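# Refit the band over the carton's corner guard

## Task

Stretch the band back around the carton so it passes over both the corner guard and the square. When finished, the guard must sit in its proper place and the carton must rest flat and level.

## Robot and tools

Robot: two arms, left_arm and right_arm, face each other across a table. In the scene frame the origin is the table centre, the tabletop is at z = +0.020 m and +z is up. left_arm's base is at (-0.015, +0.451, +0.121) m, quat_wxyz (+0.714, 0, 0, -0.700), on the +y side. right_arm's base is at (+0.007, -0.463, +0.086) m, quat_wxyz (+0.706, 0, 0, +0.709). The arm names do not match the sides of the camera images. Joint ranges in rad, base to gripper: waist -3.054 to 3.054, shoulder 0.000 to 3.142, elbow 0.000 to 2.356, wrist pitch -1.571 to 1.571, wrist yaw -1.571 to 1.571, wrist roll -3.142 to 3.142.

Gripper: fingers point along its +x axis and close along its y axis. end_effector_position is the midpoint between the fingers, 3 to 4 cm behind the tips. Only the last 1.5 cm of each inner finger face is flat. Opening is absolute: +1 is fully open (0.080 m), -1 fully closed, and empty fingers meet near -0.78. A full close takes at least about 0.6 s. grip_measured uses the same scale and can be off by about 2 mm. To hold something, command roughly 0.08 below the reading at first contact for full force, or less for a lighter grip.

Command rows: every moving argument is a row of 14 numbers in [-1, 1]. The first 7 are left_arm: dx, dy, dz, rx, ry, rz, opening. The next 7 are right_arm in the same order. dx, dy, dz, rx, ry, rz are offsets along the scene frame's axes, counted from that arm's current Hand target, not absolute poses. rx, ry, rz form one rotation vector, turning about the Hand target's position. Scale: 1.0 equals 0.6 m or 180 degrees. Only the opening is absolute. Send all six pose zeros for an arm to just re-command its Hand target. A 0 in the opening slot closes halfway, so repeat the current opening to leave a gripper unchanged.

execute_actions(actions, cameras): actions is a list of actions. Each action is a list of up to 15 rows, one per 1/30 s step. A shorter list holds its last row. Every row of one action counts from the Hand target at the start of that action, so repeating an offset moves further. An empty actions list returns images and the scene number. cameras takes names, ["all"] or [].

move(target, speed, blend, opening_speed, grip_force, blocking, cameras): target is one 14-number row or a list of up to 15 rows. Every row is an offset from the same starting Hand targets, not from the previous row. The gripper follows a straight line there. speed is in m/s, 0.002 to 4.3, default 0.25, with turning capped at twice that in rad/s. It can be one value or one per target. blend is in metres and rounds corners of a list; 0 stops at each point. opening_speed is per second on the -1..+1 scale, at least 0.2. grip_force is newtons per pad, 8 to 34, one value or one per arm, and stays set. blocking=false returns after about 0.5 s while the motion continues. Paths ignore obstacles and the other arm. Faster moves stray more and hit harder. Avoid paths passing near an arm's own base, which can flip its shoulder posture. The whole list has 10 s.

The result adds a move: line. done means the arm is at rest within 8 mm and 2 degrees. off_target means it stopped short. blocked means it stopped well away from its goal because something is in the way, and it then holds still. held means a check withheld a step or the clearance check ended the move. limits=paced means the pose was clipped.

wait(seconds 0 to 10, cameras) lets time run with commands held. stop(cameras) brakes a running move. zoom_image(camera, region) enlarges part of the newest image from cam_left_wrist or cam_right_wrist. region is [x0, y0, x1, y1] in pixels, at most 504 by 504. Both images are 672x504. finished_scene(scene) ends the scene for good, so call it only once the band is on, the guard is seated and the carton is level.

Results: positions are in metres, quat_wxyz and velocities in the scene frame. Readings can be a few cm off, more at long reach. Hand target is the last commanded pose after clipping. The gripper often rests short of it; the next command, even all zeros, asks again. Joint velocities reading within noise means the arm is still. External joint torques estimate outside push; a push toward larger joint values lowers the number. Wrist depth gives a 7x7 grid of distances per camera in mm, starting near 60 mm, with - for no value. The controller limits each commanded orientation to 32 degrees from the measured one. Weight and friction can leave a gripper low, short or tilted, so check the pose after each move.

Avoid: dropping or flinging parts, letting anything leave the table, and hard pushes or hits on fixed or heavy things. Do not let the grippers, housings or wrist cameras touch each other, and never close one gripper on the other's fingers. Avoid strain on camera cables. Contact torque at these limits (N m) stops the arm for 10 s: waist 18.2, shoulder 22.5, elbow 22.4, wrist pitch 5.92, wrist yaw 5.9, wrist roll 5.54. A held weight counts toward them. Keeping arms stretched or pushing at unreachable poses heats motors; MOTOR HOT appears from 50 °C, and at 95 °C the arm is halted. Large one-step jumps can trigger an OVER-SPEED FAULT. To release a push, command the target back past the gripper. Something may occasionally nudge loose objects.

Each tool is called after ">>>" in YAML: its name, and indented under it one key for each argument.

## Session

>>> execute_actions:
  actions: []

Scene clock: 0.00 s.
left_arm: end_effector_position=(+0.1425, +0.2705, +0.1839) grip_measured=+1.000 end_effector_quat_wxyz=(+0.794, +0.072, +0.272, -0.540) | right_arm: end_effector_position=(-0.1173, -0.1551, +0.3333) grip_measured=+1.000 end_effector_quat_wxyz=(+0.259, +0.129, +0.239, +0.927)
Joint positions: left_arm=[1.093 0.945 0.141 0.103 0.661 0.268 0.08] | right_arm=[-0.008 1.312 0.47 1.051 -0.987 0.715 0.08]
Joint velocities: within noise
Joint torques (N m): no reading
External joint torques (N m): no reading
Heat: left arm: hottest wrist pitch 35 °C (+0.0 °C/min); right arm: hottest elbow 32 °C (+0.0 °C/min).
Wrist depth (mm): cam_left_wrist=[1943 1992 - 526 590 662 588 / 1613 1756 385 - 485 460 585 / 1520 309 337 351 368 177 192 / 261 278 295 313 318 165 160 / 239 251 261 278 220 180 162 / - 89 233 246 250 96 - / - 201 213 222 233 232 -] | cam_right_wrist=[- - 2753 - 3130 2856 523 / - - 3088 - 3462 - 544 / - 2568 2930 - 3130 4081 2787 / 2077 - 2332 2285 4155 2821 2156 / - - 1321 1873 2539 97 81 / - 75 1242 2484 2077 - 79 / - 2597 2484 2077 1718 391 74]
Hand target: left_arm +0.1437, +0.2698, +0.1862; +0.795, +0.073, +0.267, -0.540 | right_arm -0.1172, -0.1552, +0.3355; +0.259, +0.130, +0.236, +0.928
Tool commands: left_gripper/opening=+1.0 right_gripper/opening=+1.0

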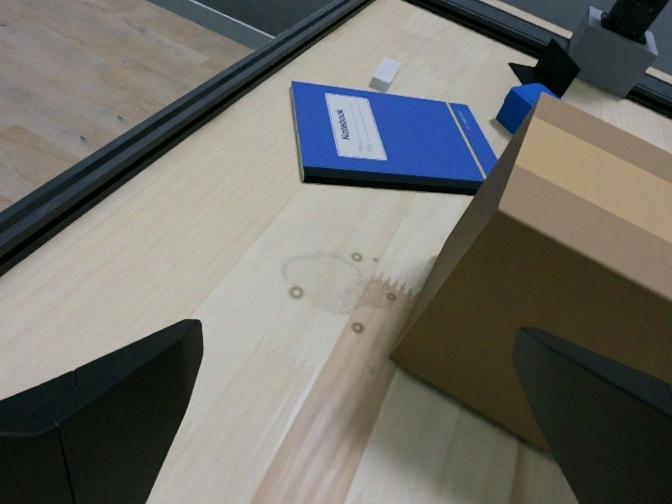

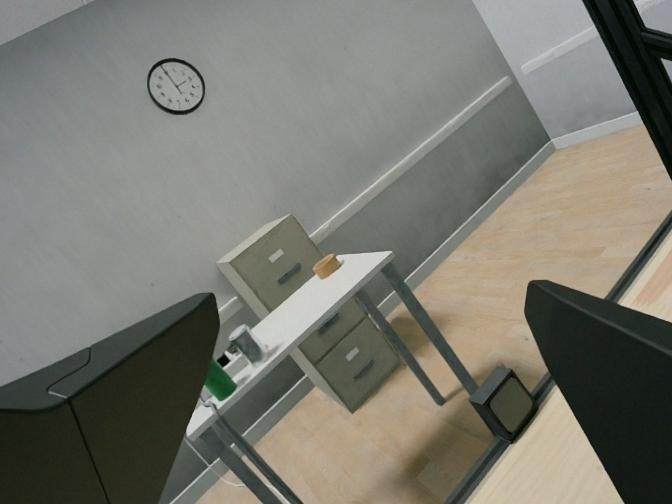

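>>> move:
  target:
    - [0,0,0.25,0.0585,-0.0155,-0.0715,1,0.056,-0.079,0.0538,-0.0982,-0.1487,-0.1093,1]
    - [-0.323,-0.033,0.39,0.117,-0.031,-0.143,1,0.112,-0.158,0.1075,-0.1963,-0.2973,-0.2186,1]
  speed: 0.35
  blend: [0.04,0]
  cameras: ["all"]

Scene clock: 7.70 s.
left_arm: end_effector_position=(-0.0503, +0.2511, +0.4157) grip_measured=+1.000 end_effector_quat_wxyz=(+0.637, +0.304, +0.302, -0.641) | right_arm: end_effector_position=(-0.0494, -0.2505, +0.3965) grip_measured=+1.000 end_effector_quat_wxyz=(+0.640, -0.303, +0.301, +0.639)
Joint positions: left_arm=[-0.339 0.94 1.325 -1.295 -0.196 -0.247 0.08] | right_arm=[0.448 1.042 1.437 -1.329 0.284 0.356 0.08]
Joint torques (N m): left_arm=[-0.21 -0.5 7.54 1.14 -0.33 -0.15] | right_arm=[0.31 -1.44 6.98 1.01 0.28 0.12]
External joint torques (N m): left_arm=[-0.22 0.52 2.26 -0.08 -0.22 -0.15] | right_arm=[0.33 0.24 1.63 -0.21 0.13 0.12]
Heat: left arm: hottest wrist pitch 36 °C (+7.8 °C/min); right arm: hottest elbow 33 °C (+7.8 °C/min).
Wrist depth (mm): cam_left_wrist=[610 616 626 616 621 626 1743 / 574 562 575 577 574 583 1682 / 532 366 376 379 545 550 1482 / 498 354 354 362 504 511 1491 / 473 342 412 466 483 488 498 / - 89 449 458 457 92 - / - 420 430 430 433 92 -] | cam_right_wrist=[1731 563 559 396 395 531 545 / 1621 541 529 515 504 515 511 / 1484 507 499 502 494 - 477 / 495 488 481 473 469 454 461 / 469 466 452 451 443 97 81 / - 75 434 434 430 93 79 / - 411 425 412 409 405 74]
Hand target: left_arm -0.0502, +0.2500, +0.4203; +0.641, +0.298, +0.299, -0.641 | right_arm -0.0500, -0.2500, +0.4000; +0.641, -0.299, +0.299, +0.641
Off the commanded pose: left_arm 0.005 m, 1 deg | right_arm 0.004 m, 1 deg.
move: done

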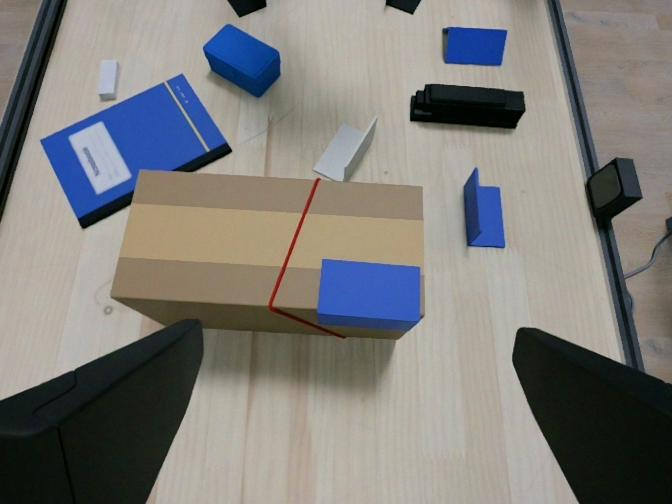

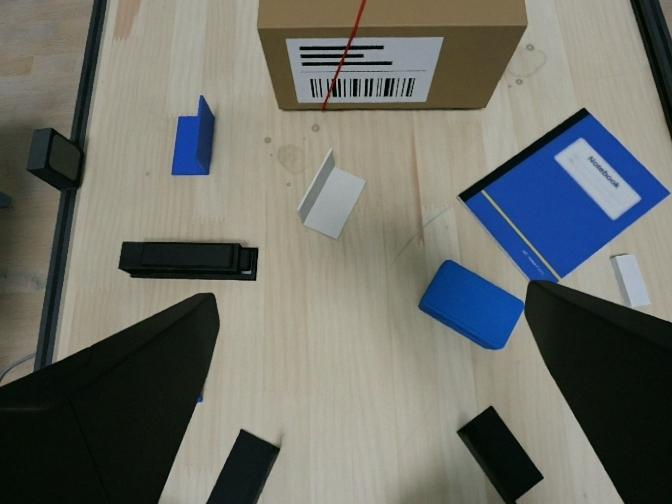

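>>> zoom_image:
  camera: "cam_left_wrist"
  region: [230, 160, 450, 350]

>>> zoom_image:
  camera: "cam_right_wrist"
  region: [240, 0, 460, 130]

Scaled by 2.291.

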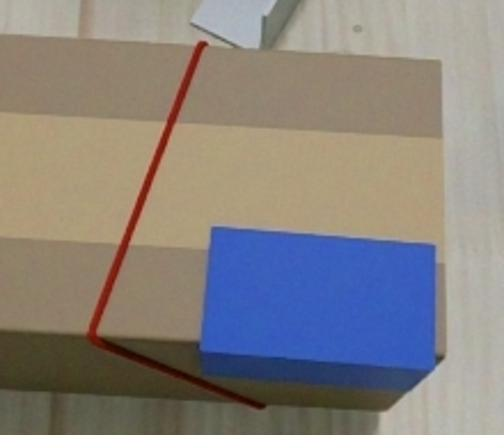

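Scaled by 2.291.

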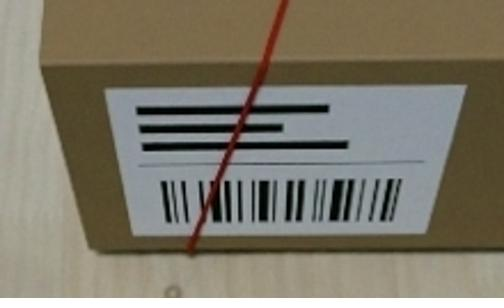

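>>> move:
  target: [0.0913,-0.1383,-0.3005,0.2222,0,0,-0.2,0,0,0,0.111,0,0,-0.2]
  speed: 0.3
  cameras: ["all"]

Scene clock: 19.43 s.
left_arm: end_effector_position=(+0.0036, +0.1705, +0.2385) grip_measured=-0.197 end_effector_quat_wxyz=(+0.499, +0.500, +0.503, -0.498) | right_arm: end_effector_position=(-0.0501, -0.2494, +0.3999) grip_measured=-0.197 end_effector_quat_wxyz=(+0.683, -0.185, +0.185, +0.682)
Joint positions: left_arm=[0.048 1.617 1.25 -1.21 0.001 0.064 0.026] | right_arm=[0.596 0.794 1.129 -0.953 0.51 0.334 0.026]
Joint torques (N m): left_arm=[0.17 -4.46 7.41 -0.02 0.01 0.16] | right_arm=[0.34 -1.35 5.38 1.51 0.32 -0.06]
External joint torques (N m): left_arm=[0.19 1.21 2.08 -0.32 0 0.16] | right_arm=[0.33 -0.75 -0.37 0.05 0.14 -0.07]
Heat: left arm: hottest wrist pitch 37 °C (+6.2 °C/min); right arm: hottest elbow 35 °C (+9.3 °C/min).
Wrist depth (mm): cam_left_wrist=[- 118 118 119 120 119 121 / - 125 125 126 126 127 128 / 132 132 132 133 135 132 133 / 288 141 141 141 142 141 141 / 307 306 304 308 306 315 319 / 322 320 72 333 - 327 340 / - - - 340 - - -] | cam_right_wrist=[3047 2856 2720 401 391 876 2720 / 2511 2405 749 507 506 716 2219 / 2059 690 659 470 464 609 660 / 1799 577 570 547 536 560 540 / 1513 523 - 474 93 - 475 / - - - 449 - - - / - - - 408 - - -]
Hand target: left_arm +0.0047, +0.1670, +0.2399; +0.500, +0.500, +0.501, -0.500 | right_arm -0.0500, -0.2499, +0.3999; +0.683, -0.183, +0.183, +0.683
Off the commanded pose: left_arm 0.004 m, 0 deg | right_arm 0.001 m, 0 deg.
move: done

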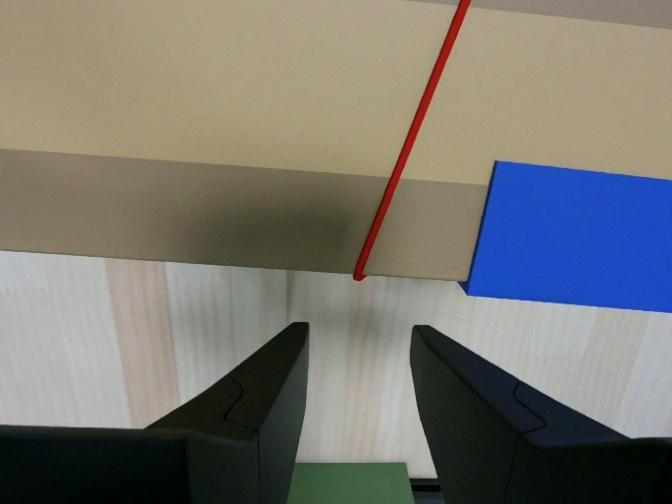

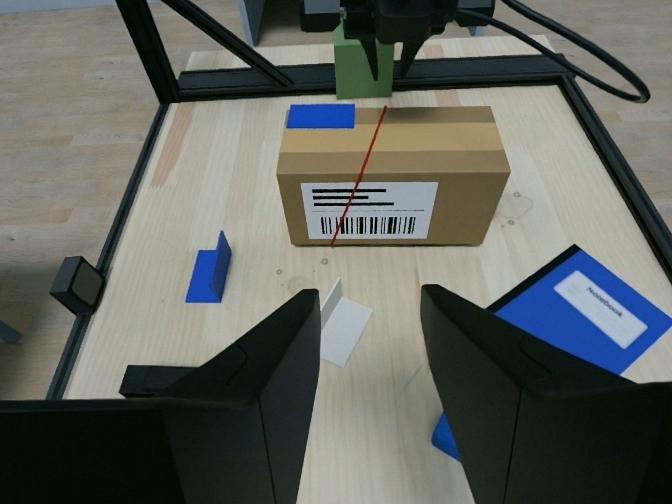

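>>> move:
  target:
    - [-0.005,0.0017,-0.0615,0,0,0,-0.2,0,0,0,0,0,0,-0.2]
    - [-0.005,0.0017,-0.0757,0,0,0,-0.2,0,0,0,0,0,0,-0.2]
    - [-0.005,0.0017,-0.0732,0,0,0,-1,0,0,0,0,0,0,-0.2]
    - [-0.005,0.0217,-0.0432,0,0,0,-1,0,0,0,0,0,0,-0.2]
  speed: [0.15,0.05,0.05,0.06]
  blend: [0.003,0,0,0]
  opening_speed: 1.0
  cameras: ["cam_left_wrist"]

Scene clock: 25.93 s.
left_arm: end_effector_position=(+0.0005, +0.1778, +0.2092) grip_measured=-0.769 end_effector_quat_wxyz=(+0.496, +0.502, +0.503, -0.500) | right_arm: end_effector_position=(-0.0500, -0.2495, +0.4000) grip_measured=-0.197 end_effector_quat_wxyz=(+0.683, -0.185, +0.185, +0.682)
Joint positions: left_arm=[0.04 1.613 1.128 -1.095 0.005 0.062 0] | right_arm=[0.596 0.793 1.129 -0.953 0.51 0.334 0.026]
Joint torques (N m): left_arm=[0.25 -7.14 5.43 -0.71 -0.1 -0.03] | right_arm=[0.39 -1.4 5.42 1.54 0.33 -0.07]
External joint torques (N m): left_arm=[0.22 -1.57 0.12 -1.03 -0.1 -0.03] | right_arm=[0.4 -0.88 -0.24 0.11 0.15 -0.07]
Heat: left arm: hottest wrist pitch 37 °C (+4.6 °C/min); right arm: hottest elbow 35 °C (+6.9 °C/min).
Wrist depth (mm): cam_left_wrist=[- 92 92 93 94 94 94 / - 96 98 98 97 98 99 / - 103 104 105 104 105 103 / 110 108 109 110 109 110 - / 274 274 276 270 279 285 286 / 292 293 - 73 292 299 303 / - - - - - - -] | cam_right_wrist=[3130 2930 2720 425 375 2688 2627 / 2405 2380 737 490 509 716 2240 / 2059 682 659 474 464 611 623 / 1873 576 589 549 539 553 545 / 1503 525 - 486 93 480 - / - - - 450 - - - / - - - 408 - - -]
Hand target: left_arm +0.0017, +0.1801, +0.2139; +0.500, +0.500, +0.501, -0.500 | right_arm -0.0500, -0.2500, +0.4000; +0.683, -0.183, +0.183, +0.683
Off the commanded pose: left_arm 0.005 m, 1 deg | right_arm 0.000 m, 0 deg.
move: done
Images, in order (width x height): cam_left_wrist 672x504.

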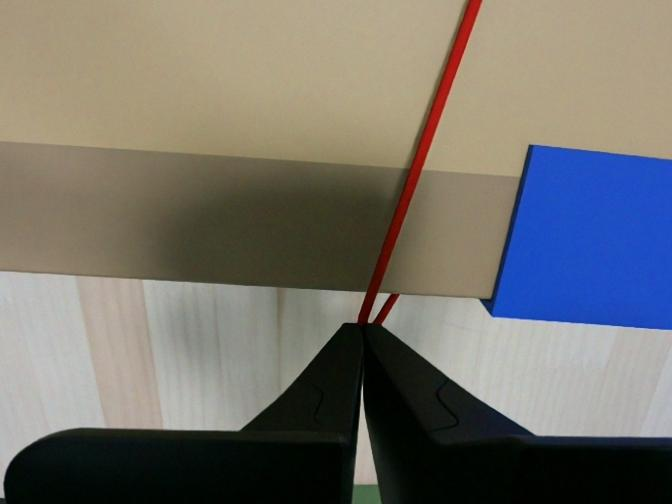

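>>> move:
  target:
    - [0,0.0225,0.015,0,0,0,-1,0,0,0,0,0,0,-0.2]
    - [-0.1178,0.0225,0.015,0,0,0,-1,0,0,0,0,0,0,-0.2]
    - [-0.1178,-0.0085,-0.0157,0,0,0,-1,0,0,0,0,0,0,-0.2]
    - [-0.1178,-0.0085,-0.0157,0,0,0,-0.25,0,0,0,0,0,0,-0.2]
    - [-0.1178,0,0.09,0,0,0,-0.25,0,0,0,0,0,0,-0.2]
  speed: [0.06,0.08,0.06,0.06,0.15]
  blend: [0.004,0,0,0,0]
  opening_speed: 0.9
  cameras: ["all"]

Scene clock: 36.30 s.
left_arm: end_effector_position=(-0.0682, +0.1827, +0.2620) grip_measured=-0.253 end_effector_quat_wxyz=(+0.496, +0.505, +0.506, -0.493) | right_arm: end_effector_position=(-0.0500, -0.2495, +0.4000) grip_measured=-0.197 end_effector_quat_wxyz=(+0.683, -0.185, +0.185, +0.682)
Joint positions: left_arm=[-0.213 1.595 1.321 -1.318 0.003 -0.199 0.024] | right_arm=[0.596 0.793 1.129 -0.953 0.51 0.334 0.026]
Joint torques (N m): left_arm=[-0.32 -6.06 7.53 -0.11 -0.07 0.05] | right_arm=[0.3 -1.37 5.43 1.53 0.32 -0.04]
External joint torques (N m): left_arm=[-0.32 -0.53 2.17 -0.4 -0.06 0.05] | right_arm=[0.3 -0.79 -0.29 0.09 0.14 -0.05]
Heat: left arm: hottest wrist pitch 37 °C (+3.3 °C/min); right arm: hottest elbow 36 °C (+6.6 °C/min).
Wrist depth (mm): cam_left_wrist=[139 137 139 140 139 261 267 / 147 147 147 146 147 279 283 / 156 156 156 152 154 297 301 / 315 316 317 319 319 319 320 / 337 339 335 337 338 344 345 / 363 354 72 362 - 361 370 / - - - 357 - - -] | cam_right_wrist=[3130 2787 907 676 2720 2657 2657 / 2511 2332 759 511 497 710 2176 / 2040 690 651 469 465 614 630 / 1799 581 581 548 535 553 543 / 1503 527 - 486 93 77 485 / - - - 447 - - - / - - - 404 - - -]
Hand target: left_arm -0.0691, +0.1801, +0.2680; +0.500, +0.500, +0.501, -0.500 | right_arm -0.0500, -0.2500, +0.4000; +0.683, -0.183, +0.183, +0.683
Off the commanded pose: left_arm 0.006 m, 1 deg | right_arm 0.001 m, 0 deg.
move: done

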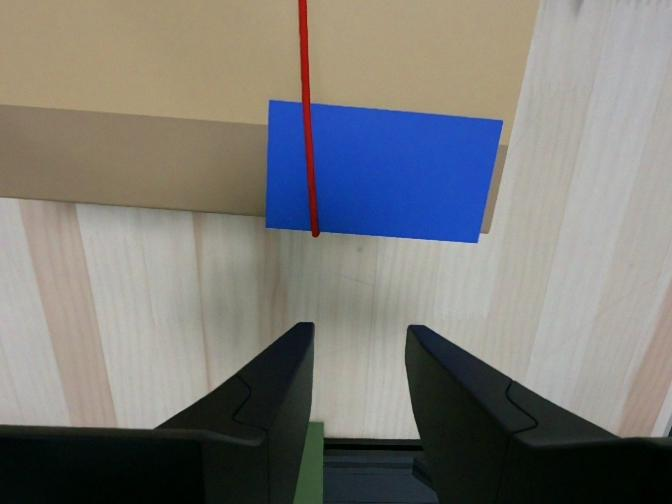

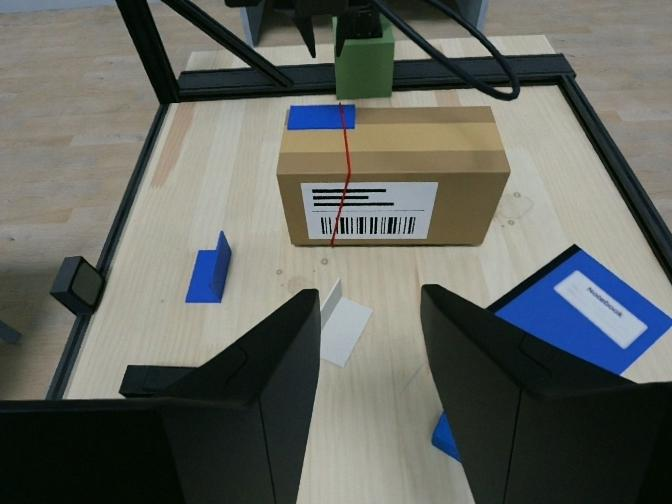

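>>> move:
  target: [0.03,0.183,0.187,-0.2222,0,0,-0.25,-0.0058,0.4933,-0.2667,-0.2222,0,0,-0.2]
  speed: 0.3
  cameras: ["all"]

Scene clock: 41.27 s.
left_arm: end_effector_position=(-0.0518, +0.2899, +0.3788) grip_measured=-0.253 end_effector_quat_wxyz=(+0.638, +0.302, +0.301, -0.642) | right_arm: end_effector_position=(-0.0532, +0.0440, +0.2389) grip_measured=-0.197 end_effector_quat_wxyz=(+0.579, -0.408, +0.407, +0.577)
Joint positions: left_arm=[-0.523 0.755 1.122 -1.31 -0.308 -0.398 0.024] | right_arm=[0.128 2.279 2.255 -1.207 0.048 0.125 0.026]
Joint torques (N m): left_arm=[-0.3 -0.45 6.01 1.12 -0.41 -0.13] | right_arm=[-0.12 -8.42 7.46 0.62 -0.06 -0.05]
External joint torques (N m): left_arm=[-0.31 -0.4 0.7 -0.05 -0.24 -0.13] | right_arm=[-0.25 2.21 1.59 -0.24 -0.08 -0.05]
Heat: left arm: hottest wrist pitch 36 °C (+1.5 °C/min); right arm: hottest wrist pitch 37 °C (+8.7 °C/min).
Wrist depth (mm): cam_left_wrist=[570 571 557 289 570 591 1783 / 529 349 538 359 539 541 1647 / 497 340 341 345 497 509 533 / 465 350 337 323 471 473 474 / 437 437 443 442 444 447 455 / 414 423 72 412 - 428 425 / - - - 393 - - -] | cam_right_wrist=[265 127 128 127 126 126 126 / 270 129 129 129 128 128 128 / 273 132 132 131 131 130 130 / 276 264 277 275 133 132 132 / 283 281 - 279 92 278 277 / 289 - - 282 - - - / - - - 291 77 - -]
Hand target: left_arm -0.0511, +0.2899, +0.3802; +0.640, +0.299, +0.299, -0.641 | right_arm -0.0534, +0.0460, +0.2399; +0.579, -0.406, +0.406, +0.579
Off the commanded pose: left_arm 0.002 m, 1 deg | right_arm 0.002 m, 0 deg.
move: done

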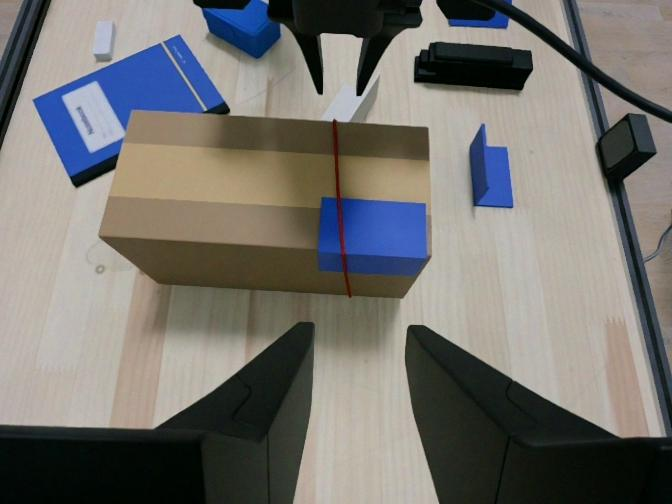

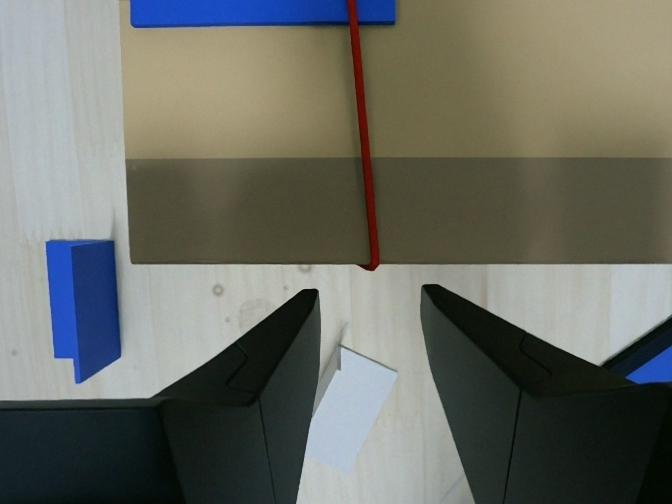

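>>> move:
  target:
    - [0,0,0,0,0,0,-0.25,0.004,0.0158,-0.02,0,0,0,-0.2]
    - [0,0,0,0,0,0,-0.25,0.004,0.0158,-0.0433,0,0,0,-0.2]
  speed: [0.08,0.05]
  cameras: ["cam_right_wrist"]

Scene clock: 47.47 s.
left_arm: end_effector_position=(-0.0518, +0.2899, +0.3788) grip_measured=-0.253 end_effector_quat_wxyz=(+0.638, +0.302, +0.301, -0.642) | right_arm: end_effector_position=(-0.0519, +0.0569, +0.2136) grip_measured=-0.197 end_effector_quat_wxyz=(+0.580, -0.406, +0.405, +0.579)
Joint positions: left_arm=[-0.523 0.755 1.122 -1.31 -0.308 -0.398 0.024] | right_arm=[0.122 2.318 2.218 -1.124 0.045 0.119 0.026]
Joint torques (N m): left_arm=[-0.28 -0.36 5.97 1.11 -0.42 -0.12] | right_arm=[-0.28 -9.89 5 0.77 -0.07 -0.07]
External joint torques (N m): left_arm=[-0.29 -0.33 0.67 -0.07 -0.25 -0.12] | right_arm=[-0.44 0.98 -0.88 -0.08 -0.09 -0.07]
Heat: left arm: hottest wrist pitch 37 °C (+2.5 °C/min); right arm: hottest elbow 36 °C (+5.1 °C/min).
Wrist depth (mm): cam_left_wrist=[562 581 272 225 270 569 1769 / 529 359 534 355 541 538 1658 / 486 337 340 344 494 500 515 / 465 348 336 361 468 481 485 / 434 437 444 442 447 447 450 / 415 420 72 415 - 426 423 / - - - 398 - - -] | cam_right_wrist=[- 104 104 101 103 103 103 / - 106 105 105 105 105 104 / - 107 - 107 106 106 106 / - 109 109 108 108 108 107 / - 256 110 110 94 109 252 / - - - 257 - - - / - - - 258 260 - -]
Hand target: left_arm -0.0511, +0.2899, +0.3802; +0.640, +0.299, +0.299, -0.641 | right_arm -0.0510, +0.0555, +0.2140; +0.579, -0.406, +0.406, +0.579
Off the commanded pose: left_arm 0.002 m, 1 deg | right_arm 0.002 m, 0 deg.
move: done
Images, in order (width x height): cam_right_wrist 672x504.

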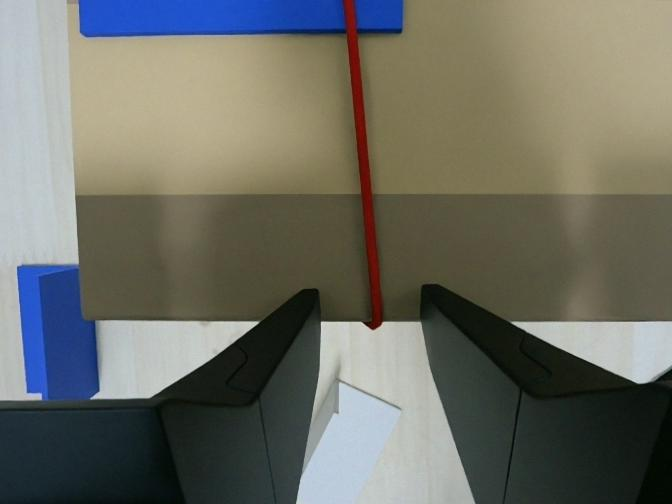

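>>> move:
  target: [0,0,0,0,0,0,-0.25,0.0005,-0.0025,-0.0083,0,0,0,-0.2]
  speed: 0.04

Scene clock: 49.20 s.
left_arm: end_effector_position=(-0.0518, +0.2899, +0.3788) grip_measured=-0.253 end_effector_quat_wxyz=(+0.638, +0.302, +0.301, -0.642) | right_arm: end_effector_position=(-0.0519, +0.0563, +0.2122) grip_measured=-0.197 end_effector_quat_wxyz=(+0.582, -0.403, +0.403, +0.581)
Joint positions: left_arm=[-0.523 0.755 1.122 -1.31 -0.308 -0.398 0.024] | right_arm=[0.122 2.302 2.182 -1.094 0.045 0.119 0.026]
Joint torques (N m): left_arm=[-0.35 -0.42 6.02 1.1 -0.4 -0.12] | right_arm=[-0.29 -9.37 4.46 0.69 -0.07 -0.08]
External joint torques (N m): left_arm=[-0.35 -0.42 0.73 -0.08 -0.23 -0.12] | right_arm=[-0.29 1.57 -1.55 -0.21 -0.11 -0.08]
Heat: left arm: hottest wrist pitch 37 °C (+2.4 °C/min); right arm: hottest elbow 36 °C (+4.9 °C/min).
Wrist depth (mm): cam_left_wrist=[575 580 274 225 273 594 1783 / 525 367 528 355 539 540 1647 / 496 339 342 344 497 507 517 / 464 350 338 342 466 478 486 / 435 434 447 443 446 446 451 / 417 423 72 415 - 428 426 / - - - 397 - - -] | cam_right_wrist=[- 105 105 102 104 104 103 / - 107 106 105 105 105 104 / - 108 107 107 107 106 106 / - 110 109 109 108 108 107 / 237 256 110 110 94 109 251 / - - - 255 - - - / - - - 259 258 - -]
Hand target: left_arm -0.0511, +0.2899, +0.3802; +0.640, +0.299, +0.299, -0.641 | right_arm -0.0507, +0.0539, +0.2090; +0.579, -0.406, +0.406, +0.579
Off the commanded pose: left_arm 0.002 m, 1 deg | right_arm 0.004 m, 1 deg.
move: done

>>> move:
  target:
    - [0,0,0,0,0,0,-0.25,0,0,0.002,0,0,0,-1]
    - [0,0,0,0,0,0,-0.25,0,-0.0167,0.022,0,0,0,-1]
  speed: [0.04,0.06]
  opening_speed: 1.2
  cameras: ["cam_right_wrist"]

Scene clock: 51.90 s.
left_arm: end_effector_position=(-0.0518, +0.2899, +0.3788) grip_measured=-0.253 end_effector_quat_wxyz=(+0.638, +0.302, +0.301, -0.642) | right_arm: end_effector_position=(-0.0501, +0.0482, +0.2138) grip_measured=-0.769 end_effector_quat_wxyz=(+0.579, -0.408, +0.407, +0.577)
Joint positions: left_arm=[-0.523 0.755 1.122 -1.31 -0.308 -0.398 0.024] | right_arm=[0.12 2.276 2.15 -1.105 0.045 0.118 0]
Joint torques (N m): left_arm=[-0.3 -0.39 6.01 1.11 -0.4 -0.13] | right_arm=[0.12 -11.26 5.26 0.02 -0.02 0.04]
External joint torques (N m): left_arm=[-0.31 -0.35 0.73 -0.05 -0.23 -0.13] | right_arm=[0.1 -0.52 -0.69 -0.83 -0.05 0.04]
Heat: left arm: hottest wrist pitch 37 °C (+2.3 °C/min); right arm: hottest elbow 36 °C (+4.6 °C/min), its shoulder heating fast: 35 °C (+30.3 °C/min). Heating fast: the right arm's shoulder motor: a push or a pull is the cause, and it goes on while you think. Ease it with your next call, before anything else.
Wrist depth (mm): cam_left_wrist=[566 575 287 230 273 573 1756 / 519 523 530 357 538 545 1731 / 488 334 338 340 495 506 519 / 462 348 337 360 467 481 484 / 433 440 448 444 448 447 450 / 411 423 72 414 - 428 423 / - - - 393 - - -] | cam_right_wrist=[- 103 103 102 102 102 101 / - 105 104 104 103 103 102 / 107 106 106 106 105 105 104 / - 108 108 107 106 106 106 / - 256 256 88 252 252 251 / - 259 - - - - 253 / - - - - - - -]
Hand target: left_arm -0.0511, +0.2899, +0.3802; +0.640, +0.299, +0.299, -0.641 | right_arm -0.0508, +0.0439, +0.2221; +0.579, -0.406, +0.406, +0.579
Off the commanded pose: left_arm 0.002 m, 1 deg | right_arm 0.009 m, 0 deg.
move: off_target (right_arm)
Images, in order (width x height): cam_right_wrist 672x504.

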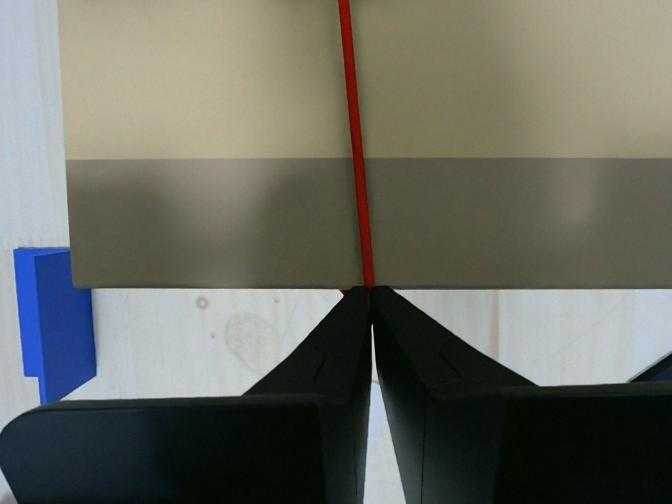

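>>> move:
  target:
    - [0,0,0,0,0,0,-0.25,0,-0.005,0.01,0,0,0,-1]
    - [0,0,0,0,0,0,-0.25,-0.035,-0.004,0.01,0,0,0,-1]
    - [0,0,0,0,0,0,-0.25,-0.035,0.0178,-0.0123,0,0,0,-1]
    - [0,0,0,0,0,0,-0.25,-0.035,0.0178,-0.0123,0,0,0,-0.25]
    - [0,0,0,0,0,0,-0.25,-0.035,-0.01,0.083,0,0,0,-0.25]
  speed: [0.06,0.07,0.06,0.06,0.15]
  blend: [0.003,0,0,0,0]
  opening_speed: 0.9
  cameras: ["all"]

Scene clock: 59.37 s.
left_arm: end_effector_position=(-0.0518, +0.2899, +0.3788) grip_measured=-0.253 end_effector_quat_wxyz=(+0.638, +0.302, +0.301, -0.642) | right_arm: end_effector_position=(-0.0703, +0.0375, +0.2634) grip_measured=-0.254 end_effector_quat_wxyz=(+0.580, -0.403, +0.403, +0.582)
Joint positions: left_arm=[-0.523 0.755 1.122 -1.31 -0.308 -0.398 0.024] | right_arm=[0.166 2.276 2.348 -1.289 0.058 0.159 0.024]
Joint torques (N m): left_arm=[-0.31 -0.37 6.01 1.1 -0.42 -0.14] | right_arm=[0.3 -9.94 7.11 0.66 0.08 0.11]
External joint torques (N m): left_arm=[-0.31 -0.36 0.69 -0.09 -0.24 -0.14] | right_arm=[0.3 0.63 1.36 -0.19 0.04 0.11]
Heat: left arm: hottest wrist pitch 37 °C (+2.0 °C/min); right arm: hottest shoulder 38 °C (+9.1 °C/min).
Wrist depth (mm): cam_left_wrist=[558 577 570 569 588 596 1743 / 522 354 530 538 535 545 1602 / 487 337 340 341 493 503 1510 / 464 351 337 366 461 476 484 / 436 439 445 442 442 448 452 / 415 420 72 412 - 427 423 / - - - 393 - - -] | cam_right_wrist=[293 292 150 150 153 150 150 / 296 295 155 154 154 153 153 / 301 300 157 156 156 155 154 / 305 301 302 302 301 298 297 / 310 303 - 304 89 302 301 / 313 - 63 307 76 - - / - - - 314 - - -]
Hand target: left_arm -0.0511, +0.2899, +0.3802; +0.640, +0.299, +0.299, -0.641 | right_arm -0.0717, +0.0379, +0.2720; +0.579, -0.406, +0.406, +0.579
Off the commanded pose: left_arm 0.002 m, 1 deg | right_arm 0.009 m, 1 deg.
joint sent to its limit (right arm) — joint 3 (elbow), upper limit, where the elbow is as straight as it goes. The joint targets still meet the commanded pose.
move: off_target (right_arm); blend cut to 0 m at target 1

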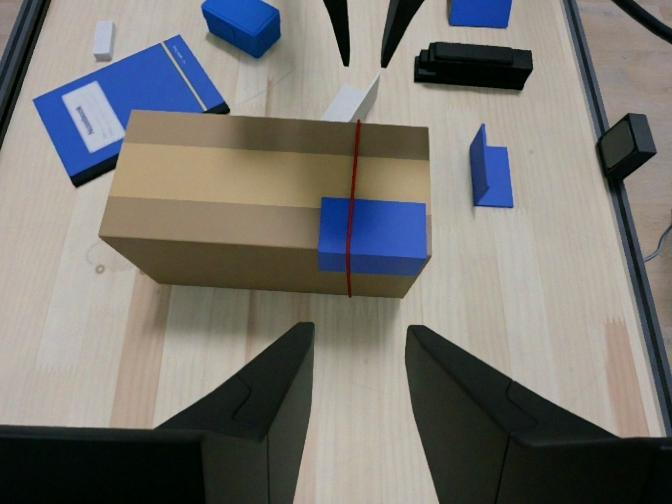

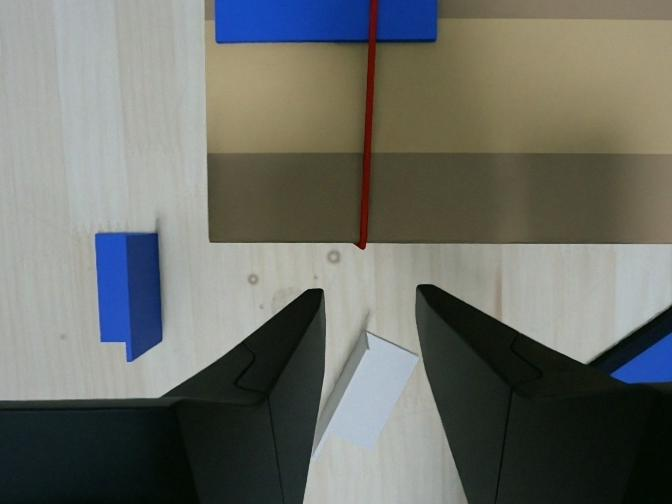

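>>> zoom_image:
  camera: "cam_left_wrist"
  region: [300, 100, 450, 310]

>>> zoom_image:
  camera: "cam_left_wrist"
  region: [90, 95, 260, 305]

Scaled by 2.400.

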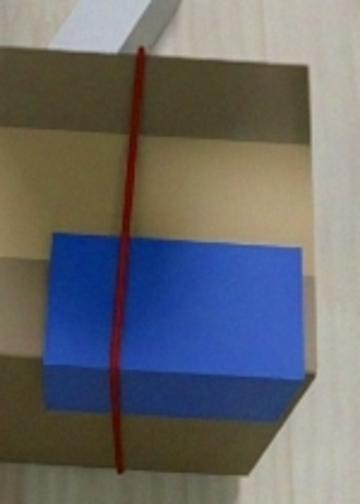

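Scaled by 2.400.

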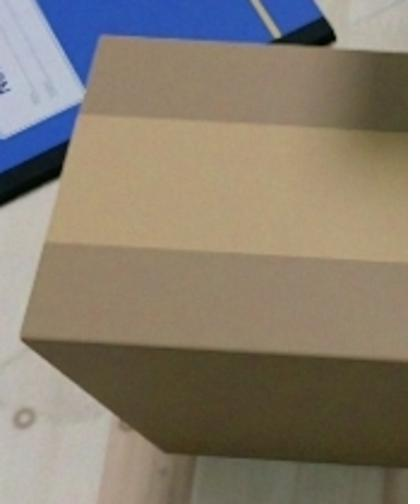

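>>> move:
  target: [-0.0115,-0.1965,-0.2753,0.2222,0,0,-0.3,0.036,-0.48,0.2133,0.2222,0,0,-0.25]
  speed: 0.3
  cameras: ["all"]

Scene clock: 68.03 s.
left_arm: end_effector_position=(-0.0575, +0.1754, +0.2136) grip_measured=-0.297 end_effector_quat_wxyz=(+0.501, +0.501, +0.501, -0.497) | right_arm: end_effector_position=(-0.0502, -0.2496, +0.4003) grip_measured=-0.254 end_effector_quat_wxyz=(+0.683, -0.184, +0.183, +0.683)
Joint positions: left_arm=[-0.174 1.624 1.158 -1.109 -0.004 -0.158 0.022] | right_arm=[0.597 0.791 1.127 -0.949 0.511 0.33 0.024]
Joint torques (N m): left_arm=[0.27 -4.43 7.26 -0.08 0.17 0.16] | right_arm=[0.38 -1.04 5.68 1.28 0.34 0.14]
External joint torques (N m): left_arm=[0.28 1.2 1.99 -0.39 0.18 0.16] | right_arm=[0.39 -0.58 0.05 -0.15 0.16 0.14]
Heat: left arm: hottest wrist pitch 37 °C (+0.0 °C/min); right arm: hottest shoulder 39 °C (+9.1 °C/min).
Wrist depth (mm): cam_left_wrist=[- 96 98 97 98 96 96 / - 102 102 102 102 103 104 / - 109 108 104 - - 245 / 115 113 115 - 113 - 267 / 281 281 282 282 284 287 284 / 300 298 72 298 - 301 306 / - - - 322 - - -] | cam_right_wrist=[3088 3130 882 383 872 2856 2821 / 2511 2332 764 508 502 725 2219 / 2040 697 655 472 468 616 670 / 1799 580 571 541 541 561 548 / 1523 516 - 477 89 475 470 / 1385 - 63 451 76 - - / - - - 404 - - -]
Hand target: left_arm -0.0580, +0.1720, +0.2150; +0.500, +0.500, +0.501, -0.500 | right_arm -0.0502, -0.2501, +0.3999; +0.683, -0.183, +0.183, +0.683
Off the commanded pose: left_arm 0.004 m, 0 deg | right_arm 0.001 m, 0 deg.
move: done

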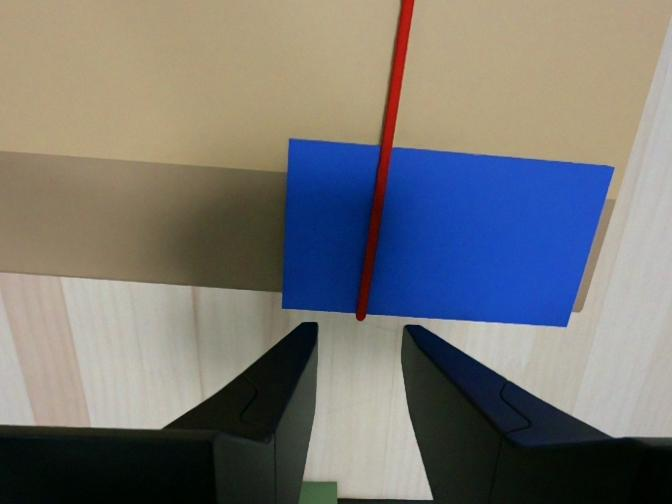

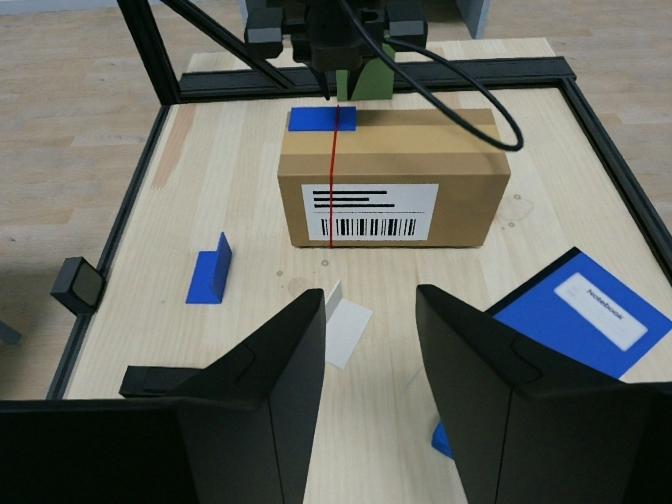

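>>> move:
  target:
    - [-0.0017,-0.0058,-0.0245,0,0,0,-0.3,0,0,0,0,0,0,-0.25]
    - [-0.0017,-0.0058,-0.0235,0,0,0,-1,0,0,0,0,0,0,-0.25]
    - [-0.0017,0.0142,0.0067,0,0,0,-1,0,0,0,0,0,0,-0.25]
    - [-0.0017,0.029,0.0184,0,0,0,-1,0,0,0,0,0,0,-0.25]
  speed: [0.05,0.05,0.06,0.06]
  blend: [0,0,0.005,0]
  opening_speed: 1.0
  cameras: ["all"]

Scene clock: 75.47 s.
left_arm: end_effector_position=(-0.0581, +0.1839, +0.2230) grip_measured=-0.769 end_effector_quat_wxyz=(+0.502, +0.500, +0.498, -0.500) | right_arm: end_effector_position=(-0.0503, -0.2496, +0.4003) grip_measured=-0.254 end_effector_quat_wxyz=(+0.682, -0.184, +0.183, +0.683)
Joint positions: left_arm=[-0.181 1.579 1.149 -1.138 -0.004 -0.161 0] | right_arm=[0.598 0.791 1.127 -0.949 0.511 0.33 0.024]
Joint torques (N m): left_arm=[-0.35 -6.99 4.79 -1.11 0.18 -0.15] | right_arm=[0.35 -1.08 5.66 1.27 0.34 0.14]
External joint torques (N m): left_arm=[-0.35 -1.57 -0.57 -1.45 0.19 -0.14] | right_arm=[0.35 -0.6 0.04 -0.15 0.16 0.14]
Heat: left arm: hottest wrist pitch 37 °C (+0.0 °C/min); right arm: hottest shoulder 37 °C (+8.1 °C/min).
Wrist depth (mm): cam_left_wrist=[- 106 105 107 106 108 231 / - 112 114 111 111 112 244 / 118 118 118 115 116 116 261 / 274 275 125 124 122 123 277 / 290 293 292 285 294 294 295 / 310 312 - 73 - 314 316 / - - - - - - -] | cam_right_wrist=[3088 2597 862 378 872 2856 2821 / 2511 2219 769 533 502 714 2197 / 2116 688 659 483 468 613 637 / 1799 583 584 540 536 561 548 / 1587 516 - 100 89 - 465 / 1385 - 63 446 76 - - / - - - 402 - - -]
Hand target: left_arm -0.0589, +0.1894, +0.2261; +0.500, +0.500, +0.501, -0.500 | right_arm -0.0503, -0.2501, +0.3999; +0.683, -0.183, +0.183, +0.683
Off the commanded pose: left_arm 0.006 m, 0 deg | right_arm 0.001 m, 0 deg.
move: done

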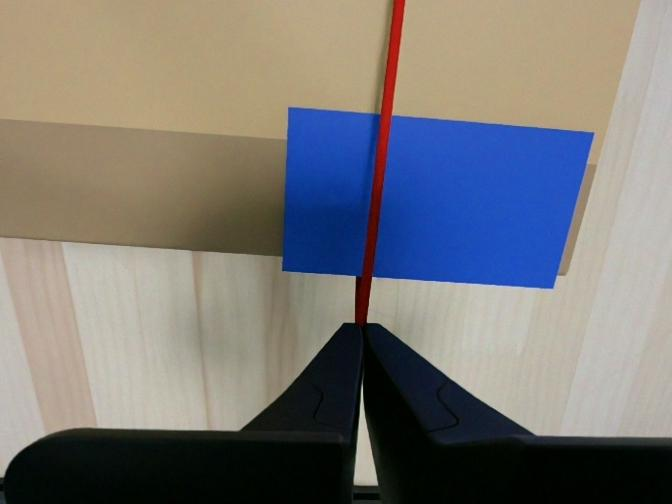

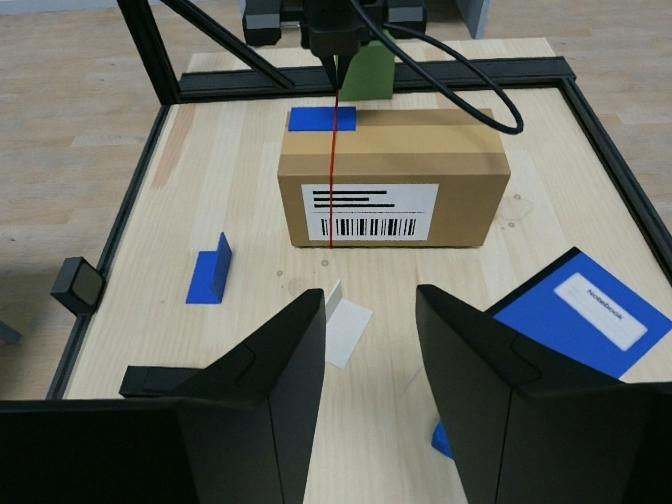

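>>> move:
  target:
    - [-0.0233,0.001,0,0,0,0,-1,0,0,0,0,0,0,-0.25]
    - [-0.0233,-0.0307,-0.0335,0,0,0,-1,0,0,0,0,0,0,-0.25]
    - [-0.0233,-0.0307,-0.0335,0,0,0,-0.3,0,0,0,0,0,0,-0.25]
    - [-0.0233,-0.0207,0.0667,0,0,0,-0.3,0,0,0,0,0,0,-0.25]
    - [0.0148,0.1677,0.2565,-0.2222,0,0,-0.3,0,0,0,0,0,0,-0.25]
  speed: [0.06,0.06,0.06,0.15,0.3]
  blend: [0,0,0,0.03,0]
  opening_speed: 0.8
  cameras: ["all"]

Scene clock: 82.53 s.
left_arm: end_effector_position=(-0.0507, +0.2900, +0.3783) grip_measured=-0.303 end_effector_quat_wxyz=(+0.638, +0.302, +0.301, -0.641) | right_arm: end_effector_position=(-0.0503, -0.2496, +0.4003) grip_measured=-0.254 end_effector_quat_wxyz=(+0.682, -0.184, +0.183, +0.683)
Joint positions: left_arm=[-0.511 0.752 1.119 -1.308 -0.301 -0.388 0.021] | right_arm=[0.598 0.791 1.127 -0.949 0.511 0.33 0.024]
Joint torques (N m): left_arm=[-0.35 -0.35 6.23 1.13 -0.36 -0.11] | right_arm=[0.33 -1.06 5.69 1.24 0.33 0.12]
External joint torques (N m): left_arm=[-0.35 -0.3 0.87 -0.07 -0.19 -0.11] | right_arm=[0.33 -0.52 -0.01 -0.21 0.15 0.12]
Heat: left arm: hottest wrist pitch 37 °C (+0.0 °C/min); right arm: hottest elbow 36 °C (+1.0 °C/min).
Wrist depth (mm): cam_left_wrist=[566 574 554 578 575 593 1838 / 515 366 539 363 534 541 1624 / 491 336 336 339 492 506 514 / 467 349 338 355 469 471 483 / 434 437 445 442 441 447 450 / 413 - 72 408 - 429 424 / - - - 392 - - -] | cam_right_wrist=[2968 2753 2856 893 2893 2821 2720 / 2484 2380 749 490 754 735 2263 / 2059 695 659 475 468 614 647 / 1843 580 579 540 536 560 540 / 1534 518 - 98 89 465 487 / 1411 - 63 449 76 - - / - - - 401 - - -]
Hand target: left_arm -0.0500, +0.2901, +0.3799; +0.641, +0.299, +0.300, -0.641 | right_arm -0.0503, -0.2501, +0.3999; +0.683, -0.183, +0.183, +0.683
Off the commanded pose: left_arm 0.002 m, 1 deg | right_arm 0.001 m, 0 deg.
move: done

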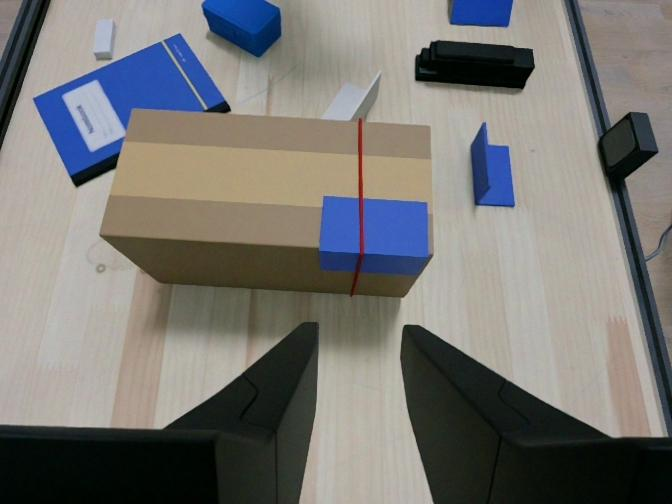

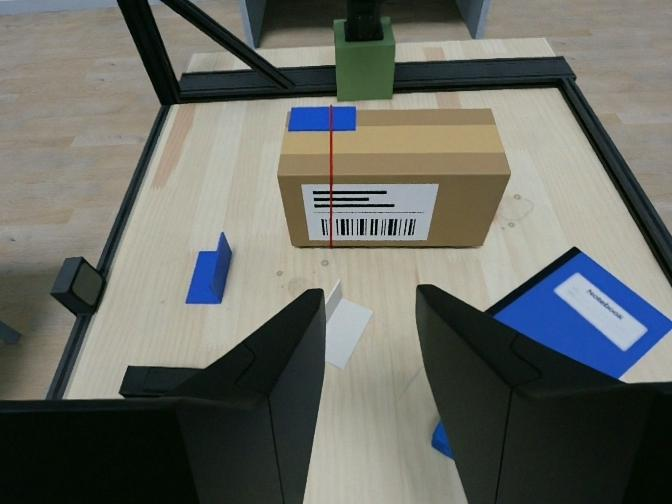

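>>> zoom_image:
  camera: "cam_left_wrist"
  region: [300, 100, 450, 310]

>>> zoom_image:
  camera: "cam_right_wrist"
  region: [260, 90, 400, 260]

>>> zoom_image:
  camera: "cam_right_wrist"
  region: [400, 90, 540, 260]

Scaled by 2.400.

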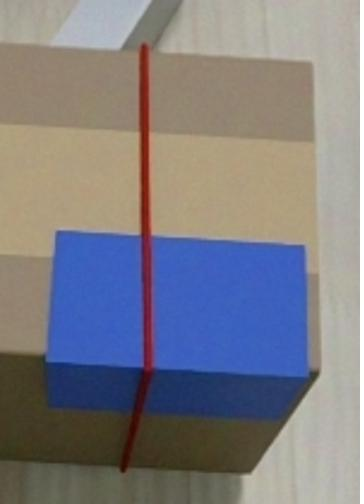

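Scaled by 2.965.

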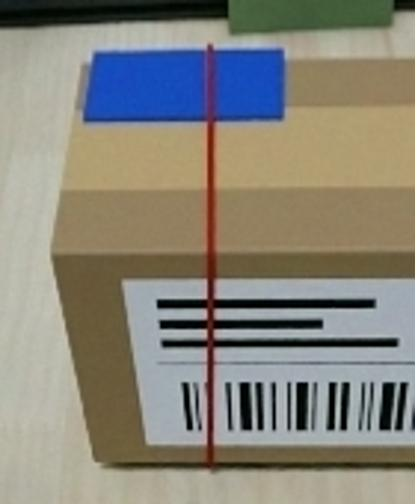

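Scaled by 2.965.

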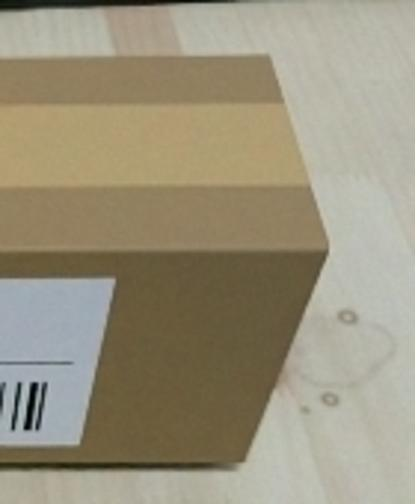

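>>> move:
  target:
    - [0,0,0,0,0,0,-0.3,-0.0358,0.5058,-0.2665,-0.2222,0,0,-0.25]
    - [0,0,0,0,0,0,-0.3,-0.0358,0.5058,-0.3173,-0.2222,0,0,-0.25]
    - [0,0,0,0,0,0,-0.3,-0.0358,0.5058,-0.3155,-0.2222,0,0,-1]
    - [0,0,0,0,0,0,-0.3,-0.0358,0.4892,-0.2935,-0.2222,0,0,-1]
  speed: [0.3,0.06,0.05,0.06]
  opening_speed: 1.0
  cameras: ["all"]

Scene clock: 93.77 s.
left_arm: end_effector_position=(-0.0507, +0.2900, +0.3783) grip_measured=-0.303 end_effector_quat_wxyz=(+0.638, +0.302, +0.301, -0.641) | right_arm: end_effector_position=(-0.0699, +0.0477, +0.2143) grip_measured=-0.769 end_effector_quat_wxyz=(+0.579, -0.409, +0.407, +0.576)
Joint positions: left_arm=[-0.511 0.752 1.119 -1.308 -0.302 -0.389 0.021] | right_arm=[0.163 2.294 2.184 -1.125 0.06 0.159 0]
Joint torques (N m): left_arm=[-0.36 -0.38 6.02 1.11 -0.4 -0.13] | right_arm=[0.36 -11.53 5.35 0.05 -0.05 0.08]
External joint torques (N m): left_arm=[-0.35 -0.35 0.67 -0.08 -0.24 -0.13] | right_arm=[0.38 -0.65 -0.61 -0.8 -0.09 0.08]
Heat: left arm: hottest wrist pitch 37 °C (+0.0 °C/min); right arm: hottest shoulder 36 °C (+7.0 °C/min).
Wrist depth (mm): cam_left_wrist=[580 577 557 234 233 584 1838 / 518 353 540 358 545 538 1602 / 488 335 336 342 493 511 519 / 462 350 336 343 469 474 486 / 435 439 446 440 446 447 453 / 410 - 72 410 - 427 423 / - - - 395 - - -] | cam_right_wrist=[239 - 102 102 102 102 102 / 242 104 104 103 103 103 103 / 247 106 106 105 105 105 105 / 249 108 108 107 107 107 107 / 254 255 255 88 251 253 252 / - 258 - - - - 256 / - - - - - - -]
Hand target: left_arm -0.0500, +0.2900, +0.3799; +0.641, +0.299, +0.300, -0.641 | right_arm -0.0715, +0.0435, +0.2238; +0.579, -0.406, +0.406, +0.579
Off the commanded pose: left_arm 0.002 m, 1 deg | right_arm 0.011 m, 1 deg.
move: off_target (right_arm)

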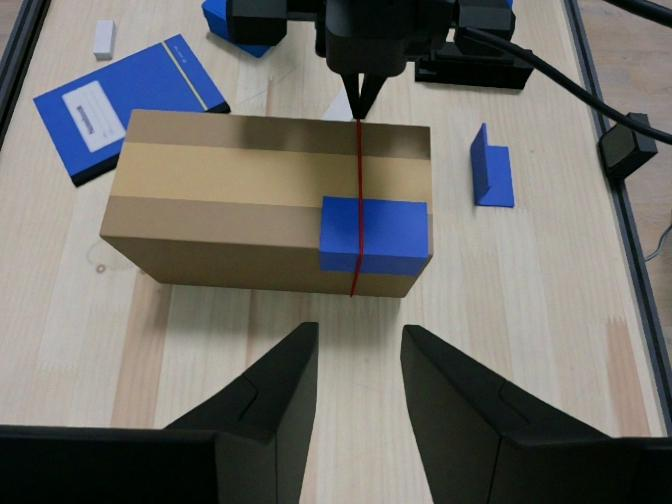

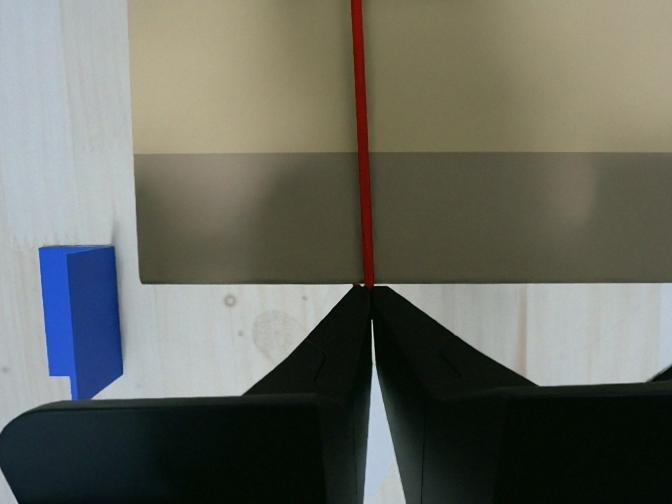

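>>> move:
  target:
    - [0,0,0,0,0,0,-0.3,-0.0142,-0.006,0.009,0,0,0,-1]
    - [0,0,0,0,0,0,-0.3,-0.0142,0.0192,-0.0152,0,0,0,-1]
    - [0,0,0,0,0,0,-0.3,-0.0142,0.0192,-0.0152,0,0,0,-0.25]
    - [0,0,0,0,0,0,-0.3,-0.0142,-0.0133,0.075,0,0,0,-0.25]
    - [0,0,0,0,0,0,-0.3,0.0358,-0.489,0.2937,0.2222,0,0,-0.25]
  speed: [0.05,0.06,0.06,0.15,0.3]
  blend: [0,0,0,0.02,0]
  opening_speed: 0.8
  cameras: ["all"]

Scene clock: 100.50 s.
left_arm: end_effector_position=(-0.0507, +0.2900, +0.3783) grip_measured=-0.303 end_effector_quat_wxyz=(+0.638, +0.302, +0.301, -0.641) | right_arm: end_effector_position=(-0.0501, -0.2495, +0.4005) grip_measured=-0.254 end_effector_quat_wxyz=(+0.682, -0.184, +0.183, +0.683)
Joint positions: left_arm=[-0.511 0.752 1.119 -1.308 -0.302 -0.389 0.021] | right_arm=[0.596 0.791 1.127 -0.948 0.51 0.329 0.024]
Joint torques (N m): left_arm=[-0.31 -0.39 6.08 1.1 -0.4 -0.14] | right_arm=[0.39 -1.03 5.62 1.29 0.34 0.13]
External joint torques (N m): left_arm=[-0.31 -0.38 0.79 -0.07 -0.24 -0.14] | right_arm=[0.4 -0.55 0.01 -0.13 0.16 0.13]
Heat: left arm: hottest wrist pitch 37 °C (+1.0 °C/min); right arm: hottest shoulder 37 °C (+7.1 °C/min).
Wrist depth (mm): cam_left_wrist=[561 585 562 581 585 590 1718 / 520 522 532 529 539 539 1682 / 492 337 340 342 491 511 1455 / 462 349 338 340 466 476 486 / 434 440 445 442 445 447 448 / 412 - 72 409 - 426 425 / - - - 397 - - -] | cam_right_wrist=[3130 2856 2893 837 3007 2787 2720 / 2457 2356 759 492 737 744 2263 / 2077 692 668 476 470 618 606 / 1785 589 583 541 535 551 551 / 1523 515 - 98 89 77 - / 1385 - 63 453 76 - - / - - - 402 - - -]
Hand target: left_arm -0.0500, +0.2900, +0.3799; +0.641, +0.299, +0.300, -0.641 | right_arm -0.0501, -0.2499, +0.4000; +0.683, -0.183, +0.183, +0.683
Off the commanded pose: left_arm 0.002 m, 1 deg | right_arm 0.001 m, 0 deg.
move: done

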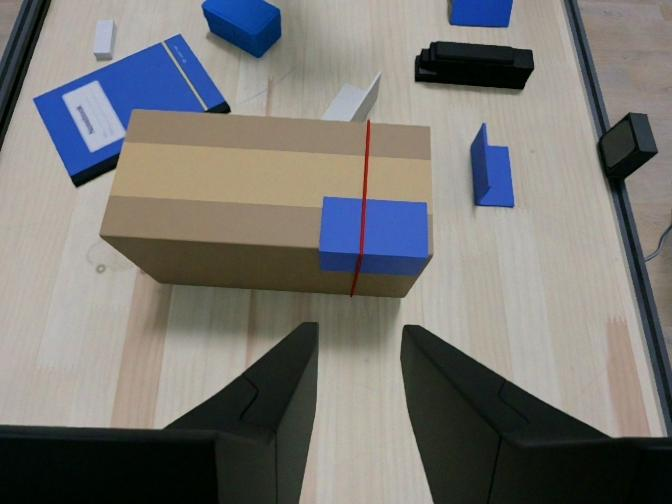

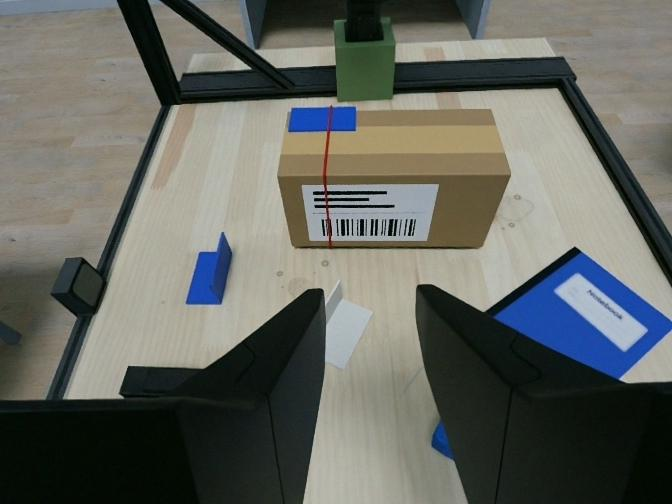

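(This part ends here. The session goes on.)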